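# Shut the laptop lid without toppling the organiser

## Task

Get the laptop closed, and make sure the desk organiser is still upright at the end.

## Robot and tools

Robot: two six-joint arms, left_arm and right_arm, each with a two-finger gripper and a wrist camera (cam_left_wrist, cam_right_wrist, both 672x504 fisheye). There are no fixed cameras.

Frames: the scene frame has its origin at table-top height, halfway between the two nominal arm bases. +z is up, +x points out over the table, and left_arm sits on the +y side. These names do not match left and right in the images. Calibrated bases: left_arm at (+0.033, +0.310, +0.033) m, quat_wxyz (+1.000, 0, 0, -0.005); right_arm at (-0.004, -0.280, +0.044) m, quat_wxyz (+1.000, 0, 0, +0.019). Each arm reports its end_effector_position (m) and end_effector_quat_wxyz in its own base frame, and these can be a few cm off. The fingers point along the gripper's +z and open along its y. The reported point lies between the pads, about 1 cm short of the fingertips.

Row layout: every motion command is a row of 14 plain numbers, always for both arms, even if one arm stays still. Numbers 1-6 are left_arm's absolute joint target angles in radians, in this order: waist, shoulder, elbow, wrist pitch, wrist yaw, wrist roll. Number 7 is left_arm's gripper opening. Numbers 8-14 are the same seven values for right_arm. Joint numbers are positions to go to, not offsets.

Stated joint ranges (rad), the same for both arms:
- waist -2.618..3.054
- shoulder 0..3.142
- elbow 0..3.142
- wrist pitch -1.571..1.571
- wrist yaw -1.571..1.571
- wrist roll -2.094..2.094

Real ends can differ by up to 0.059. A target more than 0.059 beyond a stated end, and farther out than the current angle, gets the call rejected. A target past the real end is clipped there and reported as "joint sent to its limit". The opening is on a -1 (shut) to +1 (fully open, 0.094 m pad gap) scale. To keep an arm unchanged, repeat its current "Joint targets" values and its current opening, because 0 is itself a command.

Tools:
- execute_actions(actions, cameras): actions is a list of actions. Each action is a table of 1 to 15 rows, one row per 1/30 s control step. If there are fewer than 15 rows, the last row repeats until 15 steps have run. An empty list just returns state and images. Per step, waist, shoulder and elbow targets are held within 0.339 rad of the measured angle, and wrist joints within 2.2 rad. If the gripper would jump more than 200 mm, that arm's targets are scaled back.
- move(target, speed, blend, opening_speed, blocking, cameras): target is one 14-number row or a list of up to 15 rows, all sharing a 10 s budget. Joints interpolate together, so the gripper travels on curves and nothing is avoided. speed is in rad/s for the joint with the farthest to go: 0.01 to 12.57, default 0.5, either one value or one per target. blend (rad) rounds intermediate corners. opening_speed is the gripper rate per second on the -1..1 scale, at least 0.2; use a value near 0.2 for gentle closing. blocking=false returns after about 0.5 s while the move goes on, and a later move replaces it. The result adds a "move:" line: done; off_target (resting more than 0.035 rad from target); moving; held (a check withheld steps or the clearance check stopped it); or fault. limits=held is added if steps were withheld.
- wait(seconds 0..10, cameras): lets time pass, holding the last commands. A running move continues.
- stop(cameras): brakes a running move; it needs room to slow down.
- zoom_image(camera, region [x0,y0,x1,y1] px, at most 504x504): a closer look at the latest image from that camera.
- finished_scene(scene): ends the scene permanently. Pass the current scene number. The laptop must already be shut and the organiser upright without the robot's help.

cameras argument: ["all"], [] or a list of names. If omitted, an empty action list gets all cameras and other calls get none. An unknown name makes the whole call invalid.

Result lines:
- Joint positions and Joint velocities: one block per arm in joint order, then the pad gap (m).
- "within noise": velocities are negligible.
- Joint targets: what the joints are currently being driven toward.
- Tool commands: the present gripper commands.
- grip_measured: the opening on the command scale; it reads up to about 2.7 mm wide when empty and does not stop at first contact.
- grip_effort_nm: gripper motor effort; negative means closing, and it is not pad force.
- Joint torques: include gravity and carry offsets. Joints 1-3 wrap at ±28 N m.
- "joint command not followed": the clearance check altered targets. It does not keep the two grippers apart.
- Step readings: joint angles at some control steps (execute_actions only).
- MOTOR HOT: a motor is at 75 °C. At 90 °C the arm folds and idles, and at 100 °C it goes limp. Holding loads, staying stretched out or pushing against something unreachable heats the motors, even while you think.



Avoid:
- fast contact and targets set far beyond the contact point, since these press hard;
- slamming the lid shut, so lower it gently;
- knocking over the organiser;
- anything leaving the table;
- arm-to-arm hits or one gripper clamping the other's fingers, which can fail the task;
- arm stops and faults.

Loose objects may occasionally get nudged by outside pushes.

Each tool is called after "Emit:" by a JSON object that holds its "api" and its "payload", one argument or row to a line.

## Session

Emit:
{"api": "execute_actions", "payload": {
  "actions": []
}}

Scene clock: 0.00 s.
left_arm: end_effector_position=(+0.1424, -0.1575, +0.2161) grip_measured=+1.000 grip_effort_nm=n/a end_effector_quat_wxyz=(+0.351, +0.083, +0.896, -0.258) | right_arm: end_effector_position=(+0.2263, +0.2441, +0.1595) grip_measured=+1.000 grip_effort_nm=n/a end_effector_quat_wxyz=(+0.455, +0.079, +0.878, +0.125)
Joint positions: left_arm=[-1.057 0.557 0.784 -0.923 -0.258 -0.751 0.094] | right_arm=[1.213 1.278 0.809 -0.449 0.797 1.108 0.094]
Joint velocities: within noise
Joint torques (N m): no reading
Heat: left arm: 28 °C; right arm: 28 °C.
Joint targets: left_arm=[-1.057 0.551 0.788 -0.940 -0.265 -0.748] | right_arm=[1.213 1.272 0.818 -0.456 0.809 1.106]
Tool commands: left_gripper/opening=+1.0 right_gripper/opening=+1.0
camera_calibration:
cam_left_wrist: T_world_to_cam=[[-0.360233, -0.869981, 0.336698, -0.157225], [-0.927251, 0.294401, -0.231375, 0.263157], [0.102167, -0.395553, -0.912743, 0.234172], [0, 0, 0, 1]] pos_world=[0.16345, -0.121629, 0.327564]
cam_right_wrist: T_world_to_cam=[[-0.0148438, -0.929255, -0.369141, 0.292399], [-0.939448, 0.139372, -0.31307, 0.258036], [0.34237, 0.342142, -0.875055, 0.0873544], [0, 0, 0, 1]] pos_world=[0.216844, 0.205863, 0.26516]

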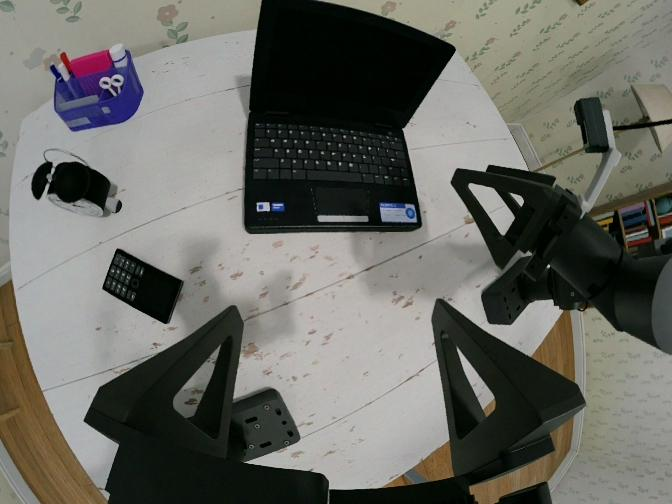

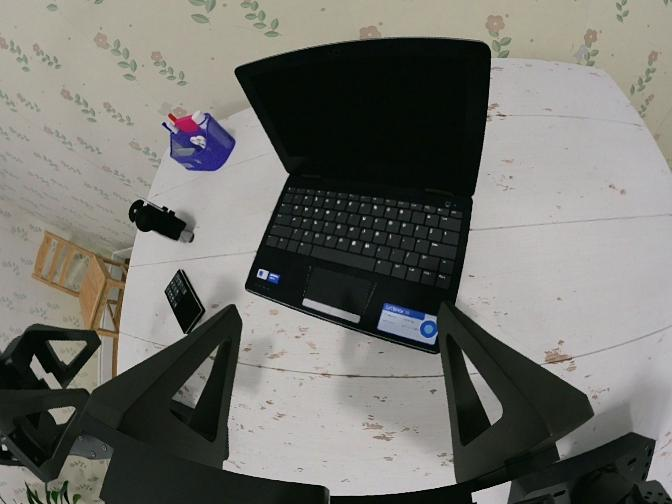

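Emit:
{"api": "move", "payload": {
  "target": [
    [-1.057,0.551,0.788,-0.94,-0.265,-0.748,1,-0.03,0.95,0.45,-0.25,0,0,-1],
    [-1.057,0.551,0.788,-0.94,-0.265,-0.748,1,-0.03,2.107,1.892,-0.885,0,0,-1],
    [-1.057,0.551,0.788,-0.94,-0.265,-0.748,1,0.35,2.107,1.892,-0.885,0,0,-1]
  ],
  "speed": 1.2,
  "blend": 0.1,
  "opening_speed": 2,
  "cameras": ["all"]
}}

Scene clock: 76.77 s.
left_arm: end_effector_position=(+0.1424, -0.1575, +0.2161) grip_measured=+1.000 grip_effort_nm=-0.002 end_effector_quat_wxyz=(+0.351, +0.083, +0.896, -0.258) | right_arm: end_effector_position=(+0.4869, +0.1806, +0.1356) grip_measured=-0.996 grip_effort_nm=-0.173 end_effector_quat_wxyz=(+0.237, -0.168, +0.956, +0.043)
Joint positions: left_arm=[-1.057 0.557 0.784 -0.923 -0.258 -0.751 0.094] | right_arm=[0.353 2.091 1.88 -0.874 -0.001 0.005 0]
Joint torques (N m): left_arm=[-0.12 1.28 7.32 1.77 -0.19 0.05] | right_arm=[-0.2 -12.26 8.54 1.39 0 -0.08]
Heat: left arm: 33 °C; right arm: 34 °C.
Joint targets: left_arm=[-1.057 0.551 0.788 -0.940 -0.265 -0.748] | right_arm=[0.350 2.107 1.892 -0.885 0.000 0.000]
move: done
camera_calibration:
cam_left_wrist: T_world_to_cam=[[-0.360233, -0.869981, 0.336698, -0.157225], [-0.927251, 0.294401, -0.231375, 0.263157], [0.102167, -0.395553, -0.912743, 0.234172], [0, 0, 0, 1]] pos_world=[0.16345, -0.121629, 0.327564]
cam_right_wrist: T_world_to_cam=[[0.312672, -0.946315, -0.0820017, 0.0330991], [-0.938654, -0.321052, 0.125918, 0.527485], [-0.145485, 0.0376003, -0.988646, 0.306879], [0, 0, 0, 1]] pos_world=[0.529422, 0.189133, 0.239689]

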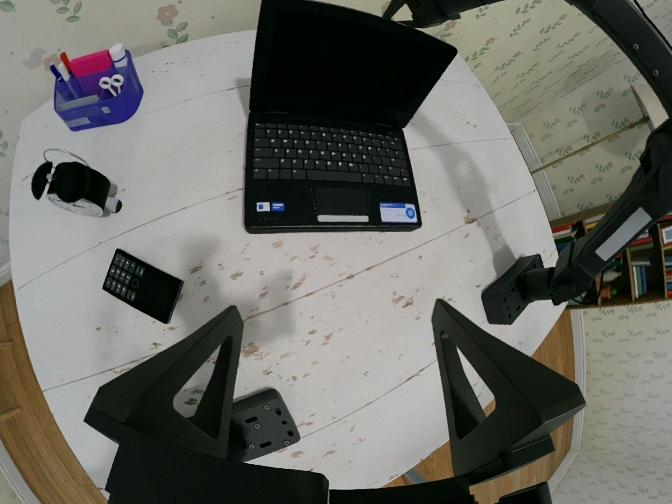

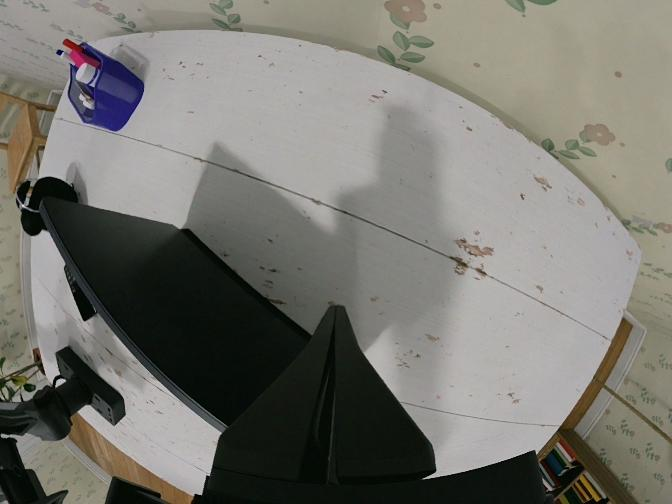

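Emit:
{"api": "move", "payload": {
  "target": [
    [-1.057,0.551,0.788,-0.94,-0.265,-0.748,1,0.48,1.9,1.516,-0.715,0,0,-1],
    [-1.057,0.551,0.788,-0.94,-0.265,-0.748,1,0.593,1.7525,1.279,-0.627,0,0,-1],
    [-1.057,0.551,0.788,-0.94,-0.265,-0.748,1,0.698,1.7015,1.035,-0.433,0,0,-1]
  ],
  "speed": 0.3,
  "blend": 0.03,
  "cameras": ["all"]
}}

Scene clock: 85.27 s.
left_arm: end_effector_position=(+0.1424, -0.1575, +0.2161) grip_measured=+1.000 grip_effort_nm=-0.012 end_effector_quat_wxyz=(+0.351, +0.083, +0.896, -0.258) | right_arm: end_effector_position=(+0.3200, +0.2548, +0.0560) grip_measured=-0.996 grip_effort_nm=-0.173 end_effector_quat_wxyz=(+0.238, -0.319, +0.915, +0.070)
Joint positions: left_arm=[-1.057 0.557 0.784 -0.923 -0.258 -0.751 0.094] | right_arm=[0.683 1.726 1.055 -0.399 0.029 0.003 0]
Joint torques (N m): left_arm=[-0.09 1.28 7.34 1.76 -0.19 0.05] | right_arm=[1.32 -11.93 5.39 1.23 -0.28 -0.06]
Heat: left arm: 33 °C; right arm: 34 °C.
Joint targets: left_arm=[-1.057 0.551 0.788 -0.940 -0.265 -0.748] | right_arm=[0.698 1.701 1.035 -0.433 0.000 0.000]
move: done
camera_calibration:
cam_left_wrist: T_world_to_cam=[[-0.360233, -0.869981, 0.336698, -0.157225], [-0.927251, 0.294401, -0.231375, 0.263157], [0.102167, -0.395553, -0.912743, 0.234172], [0, 0, 0, 1]] pos_world=[0.16345, -0.121629, 0.327564]
cam_right_wrist: T_world_to_cam=[[0.594328, -0.802316, -0.0553451, 0.0206335], [-0.794847, -0.596484, 0.11147, 0.429691], [-0.122447, -0.0222589, -0.992225, 0.209151], [0, 0, 0, 1]] pos_world=[0.354885, 0.277514, 0.160769]

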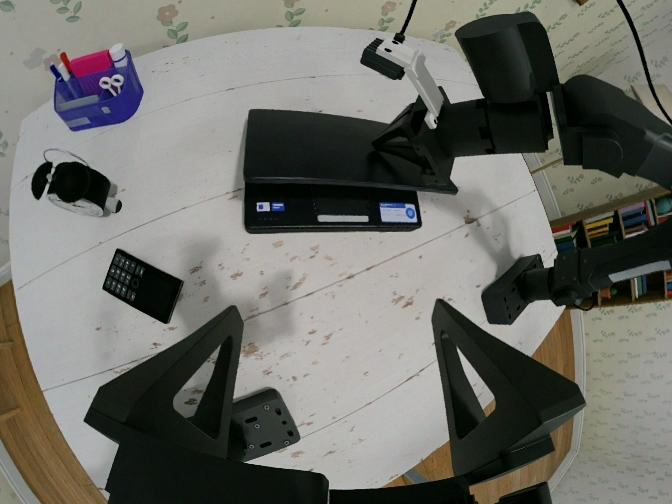

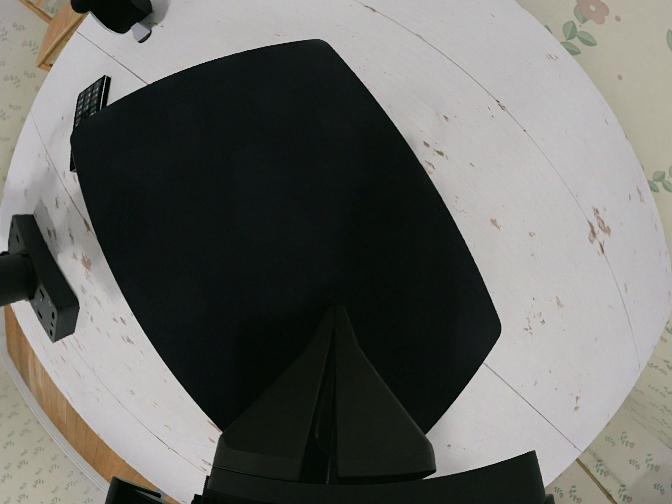

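Works. Continue down.

Emit:
{"api": "move", "payload": {
  "target": [
    [-1.057,0.551,0.788,-0.94,-0.265,-0.748,1,0.759,1.732,0.888,-0.256,0,0,-1],
    [-1.057,0.551,0.788,-0.94,-0.265,-0.748,1,0.769,1.8166,0.822,-0.106,0,0,-1],
    [-1.057,0.551,0.788,-0.94,-0.265,-0.748,1,0.769,1.879,0.797,-0.018,0,0,-1]
  ],
  "speed": [0.3,0.2,0.15],
  "blend": 0.02,
  "cameras": ["all"]
}}

Emit:
{"api": "zoom_image", "payload": {
  "camera": "cam_left_wrist",
  "region": [230, 70, 480, 270]
}}

Scene clock: 93.37 s.
left_arm: end_effector_position=(+0.1424, -0.1575, +0.2161) grip_measured=+1.000 grip_effort_nm=-0.012 end_effector_quat_wxyz=(+0.351, +0.083, +0.896, -0.258) | right_arm: end_effector_position=(+0.3037, +0.2858, +0.0035) grip_measured=-0.996 grip_effort_nm=-0.173 end_effector_quat_wxyz=(+0.292, -0.348, +0.884, +0.110)
Joint positions: left_arm=[-1.057 0.557 0.784 -0.923 -0.258 -0.751 0.094] | right_arm=[0.758 1.817 0.831 0.051 0.013 0.003 0]
Joint torques (N m): left_arm=[-0.12 1.26 7.32 1.76 -0.18 0.05] | right_arm=[0.88 -3.9 3.26 1.05 -0.12 -0.06]
Heat: left arm: 33 °C; right arm: 32 °C.
Joint targets: left_arm=[-1.057 0.551 0.788 -0.940 -0.265 -0.748] | right_arm=[0.769 1.879 0.797 -0.018 0.000 0.000]
move: off_target (right_arm); right_arm: the wrist pitch is farthest, 0.069 rad from its target
camera_calibration:
cam_left_wrist: T_world_to_cam=[[-0.360233, -0.869981, 0.336698, -0.157225], [-0.927251, 0.294401, -0.231375, 0.263157], [0.102167, -0.395553, -0.912743, 0.234172], [0, 0, 0, 1]] pos_world=[0.16345, -0.121629, 0.327564]
cam_right_wrist: T_world_to_cam=[[0.665599, -0.74269, -0.0734161, 0.013752], [-0.745637, -0.665949, -0.0231823, 0.446412], [-0.0316741, 0.0701719, -0.997032, 0.101786], [0, 0, 0, 1]] pos_world=[0.326932, 0.300358, 0.112842]

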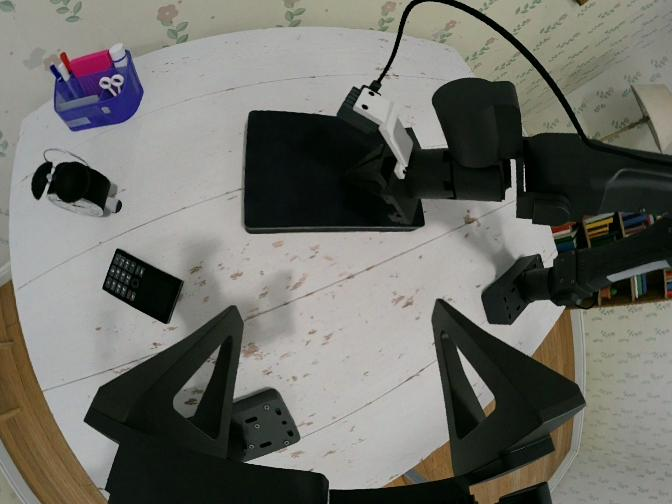

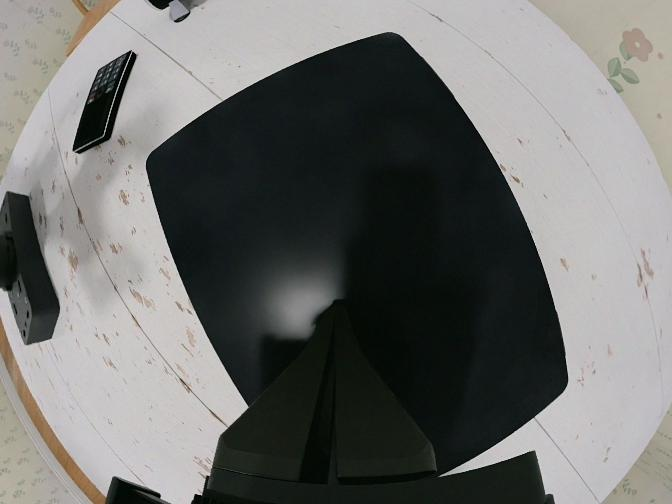

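Scaled by 2.016 from the camera's 672x504 image, which has a finer 960x720 frame.

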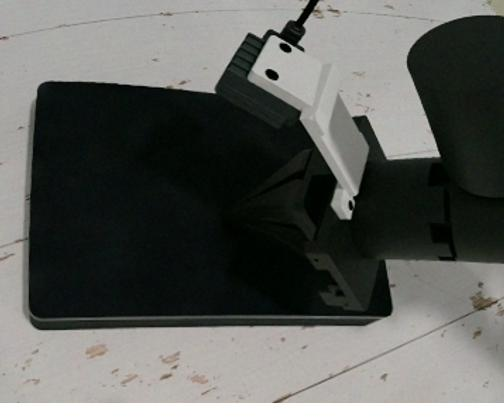

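Emit:
{"api": "move", "payload": {
  "target": [-1.057,0.551,0.788,-0.94,-0.265,-0.748,1,0.769,1.92,0.772,0.03,0,0,-1],
  "speed": 0.15
}}

Emit:
{"api": "move", "payload": {
  "target": [-1.057,0.551,0.788,-0.94,-0.265,-0.748,1,0.72,1.68,1.05,-0.45,0,0,-1],
  "speed": 0.5,
  "cameras": ["all"]
}}

Emit:
{"api": "zoom_image", "payload": {
  "camera": "cam_left_wrist",
  "region": [230, 70, 480, 270]
}}

Scene clock: 100.23 s.
left_arm: end_effector_position=(+0.1424, -0.1575, +0.2161) grip_measured=+1.000 grip_effort_nm=-0.012 end_effector_quat_wxyz=(+0.351, +0.083, +0.896, -0.258) | right_arm: end_effector_position=(+0.3105, +0.2932, +0.0025) grip_measured=-0.996 grip_effort_nm=-0.168 end_effector_quat_wxyz=(+0.316, -0.345, +0.875, +0.122)
Joint positions: left_arm=[-1.057 0.557 0.784 -0.923 -0.258 -0.751 0.094] | right_arm=[0.758 1.843 0.814 0.149 0.01 0.003 0]
Joint torques (N m): left_arm=[-0.1 1.29 7.34 1.77 -0.19 0.05] | right_arm=[0.88 -2.74 2.47 0.74 -0.1 -0.07]
Heat: left arm: 33 °C; right arm: 31 °C.
Joint targets: left_arm=[-1.057 0.551 0.788 -0.940 -0.265 -0.748] | right_arm=[0.769 1.920 0.772 0.030 0.000 0.000]
move: off_target (right_arm); right_arm: the wrist pitch is farthest, 0.119 rad from its target
camera_calibration:
cam_left_wrist: T_world_to_cam=[[-0.360233, -0.869981, 0.336698, -0.157225], [-0.927251, 0.294401, -0.231375, 0.263157], [0.102167, -0.395553, -0.912743, 0.234172], [0, 0, 0, 1]] pos_world=[0.16345, -0.121629, 0.327564]
cam_right_wrist: T_world_to_cam=[[0.670028, -0.738287, -0.0774248, 0.011925], [-0.742306, -0.665423, -0.0786978, 0.455358], [0.00658137, 0.110203, -0.993887, 0.0768575], [0, 0, 0, 1]] pos_world=[0.329519, 0.30334, 0.113147]

Scene clock: 102.00 s.
left_arm: end_effector_position=(+0.1424, -0.1575, +0.2161) grip_measured=+1.000 grip_effort_nm=-0.012 end_effector_quat_wxyz=(+0.351, +0.083, +0.896, -0.258) | right_arm: end_effector_position=(+0.2950, +0.2622, +0.0529) grip_measured=-0.996 grip_effort_nm=-0.173 end_effector_quat_wxyz=(+0.215, -0.344, +0.911, +0.079)
Joint positions: left_arm=[-1.057 0.557 0.784 -0.923 -0.258 -0.751 0.094] | right_arm=[0.727 1.703 1.033 -0.44 0.007 0.003 0]
Joint torques (N m): left_arm=[-0.13 1.28 7.34 1.76 -0.19 0.05] | right_arm=[-0.59 -11.44 8.53 1.43 -0.07 -0.05]
Heat: left arm: 33 °C; right arm: 31 °C.
Joint targets: left_arm=[-1.057 0.551 0.788 -0.940 -0.265 -0.748] | right_arm=[0.720 1.680 1.050 -0.450 0.000 0.000]
move: done
camera_calibration:
cam_left_wrist: T_world_to_cam=[[-0.360233, -0.869981, 0.336698, -0.157225], [-0.927251, 0.294401, -0.231375, 0.263157], [0.102167, -0.395553, -0.912743, 0.234172], [0, 0, 0, 1]] pos_world=[0.16345, -0.121629, 0.327564]
cam_right_wrist: T_world_to_cam=[[0.63474, -0.76924, -0.0733056, 0.0216487], [-0.75548, -0.637706, 0.150272, 0.411681], [-0.162343, -0.040003, -0.985923, 0.219294], [0, 0, 0, 1]] pos_world=[0.332876, 0.287957, 0.15593]

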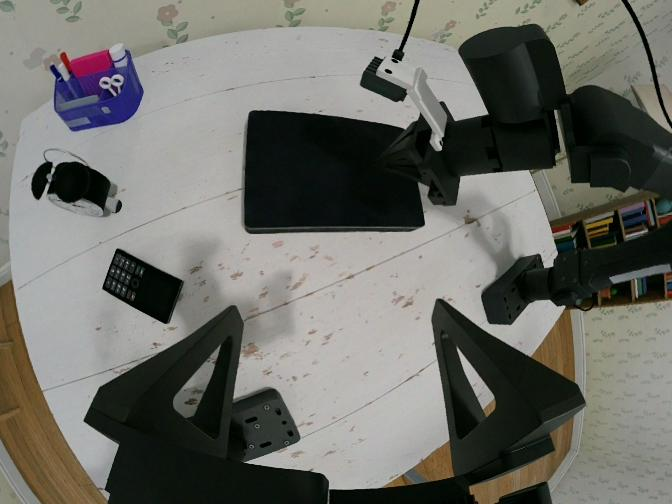

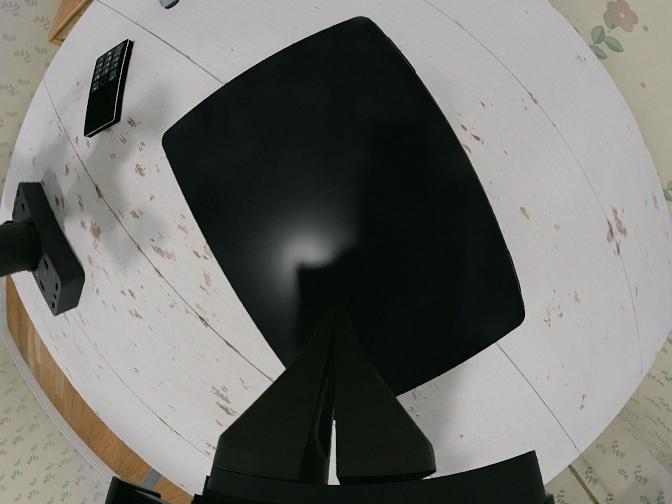

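Scaled by 2.016 from the camera's 672x504 image, which has a finer 960x720 frame.

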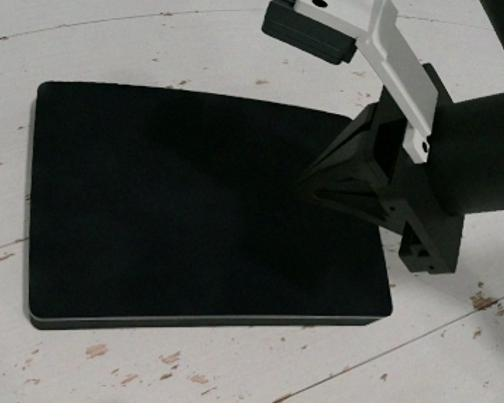

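Emit:
{"api": "finished_scene", "payload": {
  "scene": 2
}}

The scene is finished: the task was done.


## Next scene

The same job, from a new start.

Emit:
{"api": "execute_actions", "payload": {
  "actions": []
}}

Scene clock: 0.00 s.
left_arm: end_effector_position=(+0.2490, +0.0854, +0.1956) grip_measured=+1.000 grip_effort_nm=n/a end_effector_quat_wxyz=(+0.598, -0.265, +0.756, -0.032) | right_arm: end_effector_position=(+0.2544, -0.0587, +0.2592) grip_measured=+1.000 grip_effort_nm=n/a end_effector_quat_wxyz=(+0.724, +0.112, +0.681, +0.010)
Joint positions: left_arm=[0.405 0.403 0.339 -0.225 0.116 -0.356 0.094] | right_arm=[-0.402 0.296 0.261 0.085 -0.253 0.19 0.094]
Joint velocities: within noise
Joint torques (N m): no reading
Heat: left arm: 28 °C; right arm: 28 °C.
Joint targets: left_arm=[0.405 0.396 0.347 -0.232 0.116 -0.354] | right_arm=[-0.402 0.291 0.271 0.083 -0.253 0.189]
Tool commands: left_gripper/opening=+1.0 right_gripper/opening=+1.0
camera_calibration:
cam_left_wrist: T_world_to_cam=[[0.381378, -0.876293, 0.294382, -0.0764901], [-0.645063, -0.480375, -0.59425, 0.35266], [0.662151, 0.0367391, -0.748469, 0.0921314], [0, 0, 0, 1]] pos_world=[0.195655, 0.0989965, 0.301043]
cam_right_wrist: T_world_to_cam=[[-0.0774456, -0.968987, -0.234664, 0.0269806], [-0.505139, 0.24106, -0.828689, 0.387092], [0.859556, 0.0543596, -0.508142, 0.0250223], [0, 0, 0, 1]] pos_world=[0.176116, -0.0685287, 0.339825]

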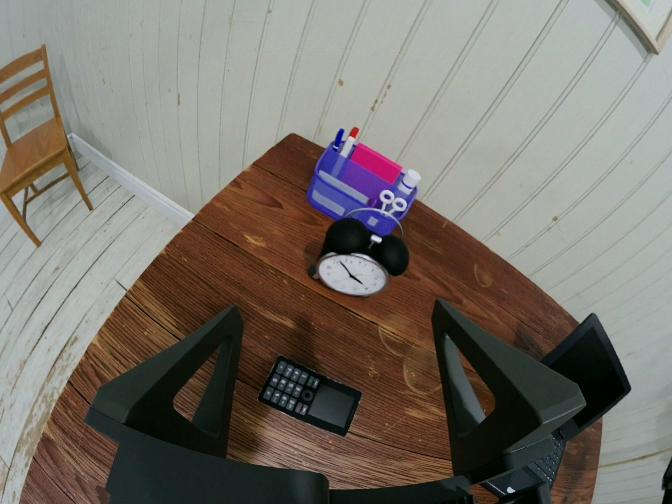

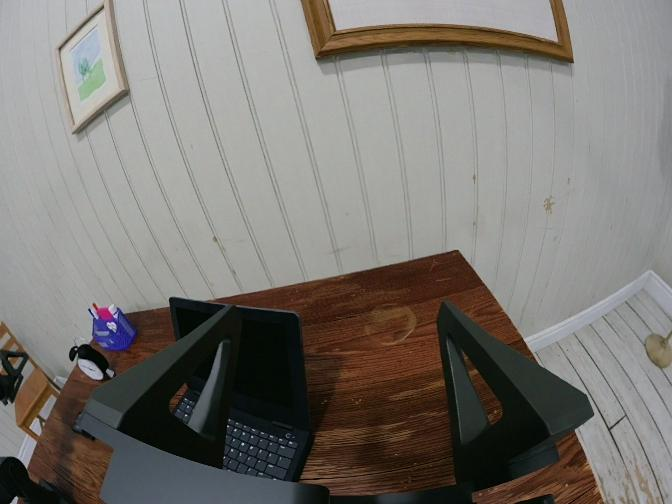

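Emit:
{"api": "move", "payload": {
  "target": [
    [0.405,0.396,0.347,-0.232,0.116,-0.354,1,-0.3,1.9,1.75,-0.9,0,0,-1],
    [0.405,0.396,0.347,-0.232,0.116,-0.354,1,-0.2,2.107,1.84,-0.83,0,0,-1],
    [0.405,0.396,0.347,-0.232,0.116,-0.354,1,0.17,2.1,1.762,-0.762,0,0,-1]
  ],
  "speed": 1.2,
  "blend": 0.1,
  "opening_speed": 2,
  "cameras": ["all"]
}}

Scene clock: 49.70 s.
left_arm: end_effector_position=(+0.2490, +0.0854, +0.1956) grip_measured=+1.000 grip_effort_nm=-0.012 end_effector_quat_wxyz=(+0.598, -0.265, +0.756, -0.032) | right_arm: end_effector_position=(+0.5128, +0.0934, +0.1050) grip_measured=-0.996 grip_effort_nm=-0.183 end_effector_quat_wxyz=(+0.240, -0.084, +0.967, +0.025)
Joint positions: left_arm=[0.405 0.403 0.339 -0.225 0.116 -0.356 0.094] | right_arm=[0.176 2.102 1.775 -0.757 -0.005 0.005 0]
Joint torques (N m): left_arm=[-0.03 0.94 8.69 2.07 0 0.04] | right_arm=[-0.59 -14.06 6.39 1.49 0.06 -0.09]
Heat: left arm: 30 °C; right arm: 35 °C.
Joint targets: left_arm=[0.405 0.396 0.347 -0.232 0.116 -0.354] | right_arm=[0.170 2.100 1.762 -0.762 0.000 0.000]
move: done
camera_calibration:
cam_left_wrist: T_world_to_cam=[[0.381378, -0.876293, 0.294382, -0.0764901], [-0.645063, -0.480375, -0.59425, 0.35266], [0.662151, 0.0367391, -0.748469, 0.0921314], [0, 0, 0, 1]] pos_world=[0.195655, 0.0989965, 0.301043]
cam_right_wrist: T_world_to_cam=[[0.143668, -0.985882, -0.085995, 0.0307525], [-0.980187, -0.153733, 0.124898, 0.533446], [-0.136355, 0.0663474, -0.988436, 0.276263], [0, 0, 0, 1]] pos_world=[0.556129, 0.0939971, 0.209087]

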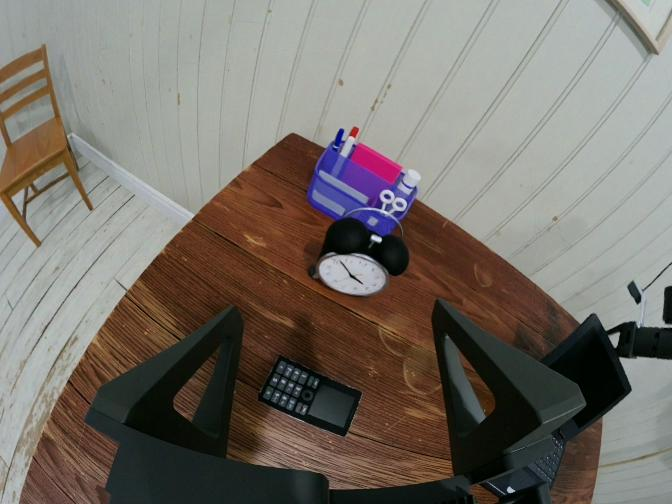

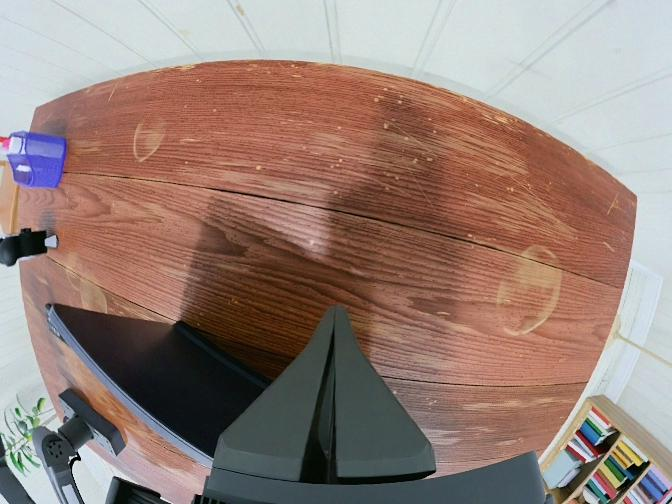

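Emit:
{"api": "move", "payload": {
  "target": [
    [0.405,0.396,0.347,-0.232,0.116,-0.354,1,0.284,1.841,1.373,-0.632,0,0,-1],
    [0.405,0.396,0.347,-0.232,0.116,-0.354,1,0.368,1.676,1.24,-0.664,0,0,-1],
    [0.405,0.396,0.347,-0.232,0.116,-0.354,1,0.496,1.52,1.03,-0.61,0,0,-1]
  ],
  "speed": 0.3,
  "blend": 0.03,
  "cameras": ["all"]
}}

Scene clock: 60.83 s.
left_arm: end_effector_position=(+0.2490, +0.0854, +0.1956) grip_measured=+1.000 grip_effort_nm=-0.007 end_effector_quat_wxyz=(+0.598, -0.265, +0.756, -0.032) | right_arm: end_effector_position=(+0.3347, +0.1758, +0.1001) grip_measured=-0.996 grip_effort_nm=-0.173 end_effector_quat_wxyz=(+0.243, -0.229, +0.941, +0.056)
Joint positions: left_arm=[0.405 0.403 0.339 -0.225 0.116 -0.356 0.094] | right_arm=[0.485 1.549 1.049 -0.565 0.009 0.005 0]
Joint torques (N m): left_arm=[-0.06 0.94 8.66 2.07 -0.01 0.04] | right_arm=[0.9 -10.67 5.75 1.16 -0.09 -0.07]
Heat: left arm: 30 °C; right arm: 33 °C.
Joint targets: left_arm=[0.405 0.396 0.347 -0.232 0.116 -0.354] | right_arm=[0.496 1.520 1.030 -0.610 0.000 0.000]
move: off_target (right_arm); right_arm: the wrist pitch is farthest, 0.045 rad from its target
camera_calibration:
cam_left_wrist: T_world_to_cam=[[0.381378, -0.876293, 0.294382, -0.0764901], [-0.645063, -0.480375, -0.59425, 0.35266], [0.662151, 0.0367391, -0.748469, 0.0921314], [0, 0, 0, 1]] pos_world=[0.195655, 0.0989965, 0.301043]
cam_right_wrist: T_world_to_cam=[[0.432445, -0.898643, -0.0737087, 0.0239278], [-0.892393, -0.438258, 0.10754, 0.394567], [-0.128943, 0.0192721, -0.991465, 0.247743], [0, 0, 0, 1]] pos_world=[0.373706, 0.18965, 0.20496]

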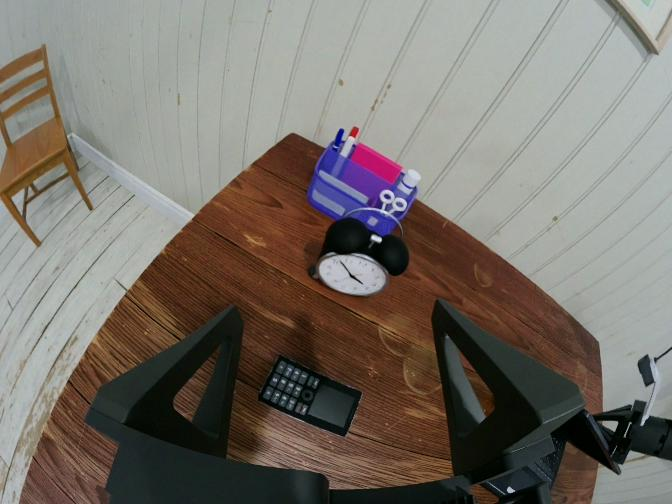

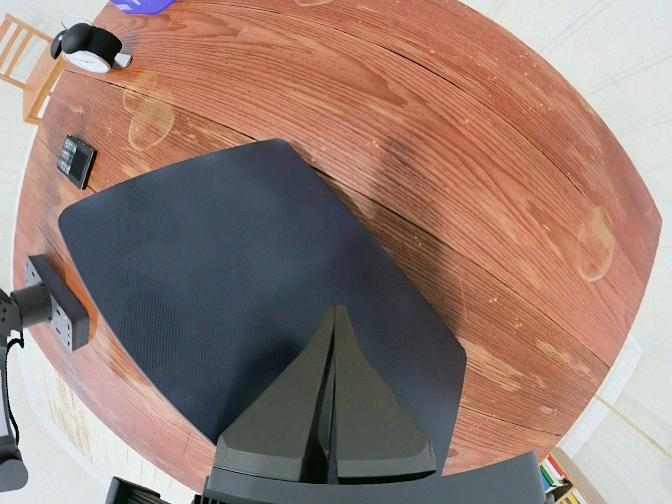

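Emit:
{"api": "move", "payload": {
  "target": [
    [0.405,0.396,0.347,-0.232,0.116,-0.354,1,0.615,1.464,0.793,-0.43,0,0,-1],
    [0.405,0.396,0.347,-0.232,0.116,-0.354,1,0.69,1.5,0.643,-0.243,0,0,-1],
    [0.405,0.396,0.347,-0.232,0.116,-0.354,1,0.703,1.608,0.57,-0.063,0,0,-1]
  ],
  "speed": [0.3,0.3,0.2],
  "blend": 0.02,
  "cameras": ["all"]
}}

Scene clock: 69.57 s.
left_arm: end_effector_position=(+0.2490, +0.0854, +0.1956) grip_measured=+1.000 grip_effort_nm=-0.007 end_effector_quat_wxyz=(+0.598, -0.265, +0.756, -0.032) | right_arm: end_effector_position=(+0.2634, +0.2141, +0.0035) grip_measured=-0.996 grip_effort_nm=-0.178 end_effector_quat_wxyz=(+0.264, -0.320, +0.906, +0.085)
Joint positions: left_arm=[0.405 0.403 0.339 -0.225 0.116 -0.356 0.094] | right_arm=[0.691 1.57 0.596 -0.034 0.022 0.005 0]
Joint torques (N m): left_arm=[-0.06 0.95 8.66 2.08 -0.01 0.04] | right_arm=[1.02 -3.33 3.93 1.41 -0.22 -0.07]
Heat: left arm: 31 °C; right arm: 33 °C.
Joint targets: left_arm=[0.405 0.396 0.347 -0.232 0.116 -0.354] | right_arm=[0.703 1.608 0.570 -0.063 0.000 0.000]
move: off_target (right_arm); right_arm: the shoulder is farthest, 0.038 rad from its target
camera_calibration:
cam_left_wrist: T_world_to_cam=[[0.381378, -0.876293, 0.294382, -0.0764901], [-0.645063, -0.480375, -0.59425, 0.35266], [0.662151, 0.0367391, -0.748469, 0.0921314], [0, 0, 0, 1]] pos_world=[0.195655, 0.0989965, 0.301043]
cam_right_wrist: T_world_to_cam=[[0.605289, -0.793392, -0.0644492, 0.0139953], [-0.792105, -0.608351, 0.0497868, 0.368301], [-0.0787082, 0.0209151, -0.996678, 0.128428], [0, 0, 0, 1]] pos_world=[0.29337, 0.232474, 0.110566]

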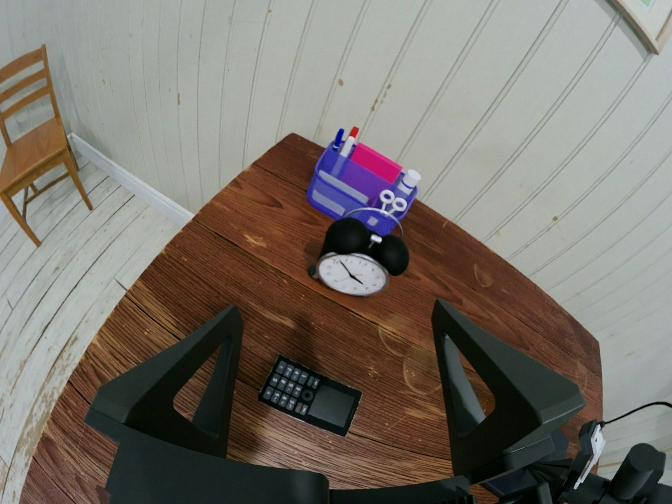

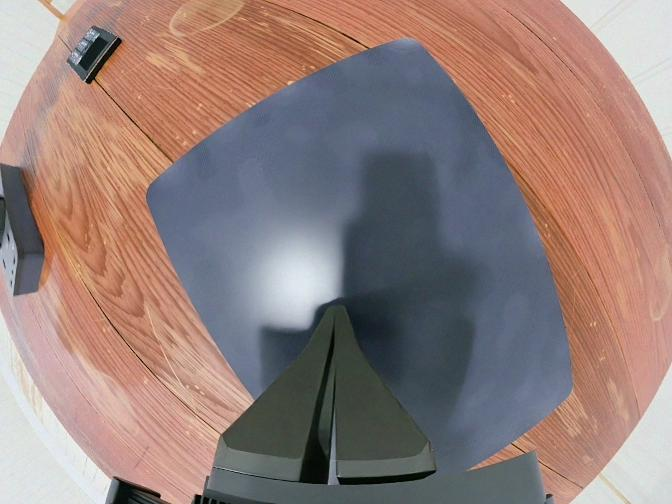

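Press firmly, then retreat.

Emit:
{"api": "move", "payload": {
  "target": [0.405,0.396,0.347,-0.232,0.116,-0.354,1,0.703,1.7,0.535,0.06,0,0,-1],
  "speed": 0.15
}}

Emit:
{"api": "move", "payload": {
  "target": [0.405,0.396,0.347,-0.232,0.116,-0.354,1,0.63,1.46,0.82,-0.43,0,0,-1],
  "speed": 0.5,
  "cameras": ["all"]
}}

Scene clock: 75.37 s.
left_arm: end_effector_position=(+0.2490, +0.0854, +0.1956) grip_measured=+1.000 grip_effort_nm=-0.007 end_effector_quat_wxyz=(+0.598, -0.265, +0.756, -0.032) | right_arm: end_effector_position=(+0.2810, +0.2312, +0.0022) grip_measured=-0.996 grip_effort_nm=-0.178 end_effector_quat_wxyz=(+0.312, -0.316, +0.890, +0.108)
Joint positions: left_arm=[0.405 0.403 0.339 -0.225 0.116 -0.356 0.094] | right_arm=[0.691 1.639 0.574 0.167 0.011 0.005 0]
Joint torques (N m): left_arm=[-0.06 0.95 8.68 2.07 -0.01 0.04] | right_arm=[0.99 -1.78 2.56 0.78 -0.09 -0.09]
Heat: left arm: 31 °C; right arm: 33 °C.
Joint targets: left_arm=[0.405 0.396 0.347 -0.232 0.116 -0.354] | right_arm=[0.703 1.700 0.535 0.060 0.000 0.000]
move: off_target (right_arm); right_arm: the wrist pitch is farthest, 0.107 rad from its target
camera_calibration:
cam_left_wrist: T_world_to_cam=[[0.381378, -0.876293, 0.294382, -0.0764901], [-0.645063, -0.480375, -0.59425, 0.35266], [0.662151, 0.0367391, -0.748469, 0.0921314], [0, 0, 0, 1]] pos_world=[0.195655, 0.0989965, 0.301043]
cam_right_wrist: T_world_to_cam=[[0.616007, -0.783961, -0.0770777, 0.0116806], [-0.787741, -0.613068, -0.0600969, 0.392797], [-0.000140263, 0.0977374, -0.995212, 0.0883958], [0, 0, 0, 1]] pos_world=[0.30224, 0.241329, 0.112479]

Scene clock: 77.13 s.
left_arm: end_effector_position=(+0.2490, +0.0854, +0.1956) grip_measured=+1.000 grip_effort_nm=-0.012 end_effector_quat_wxyz=(+0.598, -0.265, +0.756, -0.032) | right_arm: end_effector_position=(+0.2708, +0.2001, +0.0520) grip_measured=-0.996 grip_effort_nm=-0.178 end_effector_quat_wxyz=(+0.221, -0.302, +0.925, +0.070)
Joint positions: left_arm=[0.405 0.403 0.339 -0.225 0.116 -0.356 0.094] | right_arm=[0.637 1.482 0.8 -0.42 0.007 0.005 0]
Joint torques (N m): left_arm=[-0.03 0.92 8.66 2.08 -0.01 0.05] | right_arm=[-0.58 -8.79 8.76 1.44 -0.07 -0.07]
Heat: left arm: 31 °C; right arm: 33 °C.
Joint targets: left_arm=[0.405 0.396 0.347 -0.232 0.116 -0.354] | right_arm=[0.630 1.460 0.820 -0.430 0.000 0.000]
move: done
camera_calibration:
cam_left_wrist: T_world_to_cam=[[0.381378, -0.876293, 0.294382, -0.0764901], [-0.645063, -0.480375, -0.59425, 0.35266], [0.662151, 0.0367391, -0.748469, 0.0921314], [0, 0, 0, 1]] pos_world=[0.195655, 0.0989965, 0.301043]
cam_right_wrist: T_world_to_cam=[[0.562082, -0.823788, -0.0737358, 0.019821], [-0.811471, -0.566516, 0.143438, 0.355186], [-0.159935, -0.0207893, -0.986909, 0.207521], [0, 0, 0, 1]] pos_world=[0.310272, 0.221861, 0.155319]

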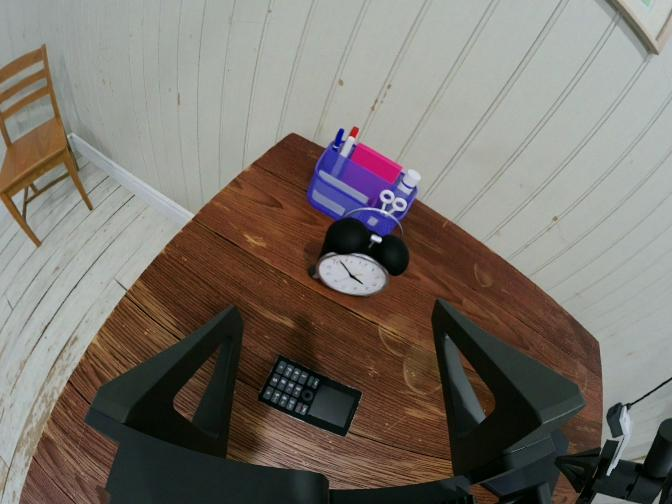

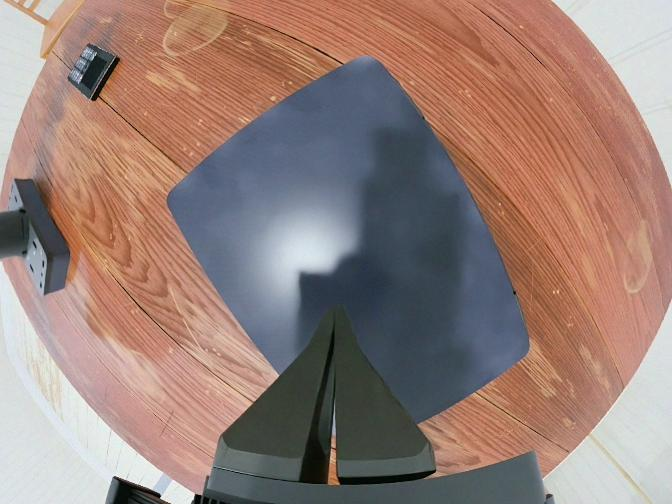

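Emit:
{"api": "finished_scene", "payload": {
  "scene": 3
}}

The scene is finished: the task was done.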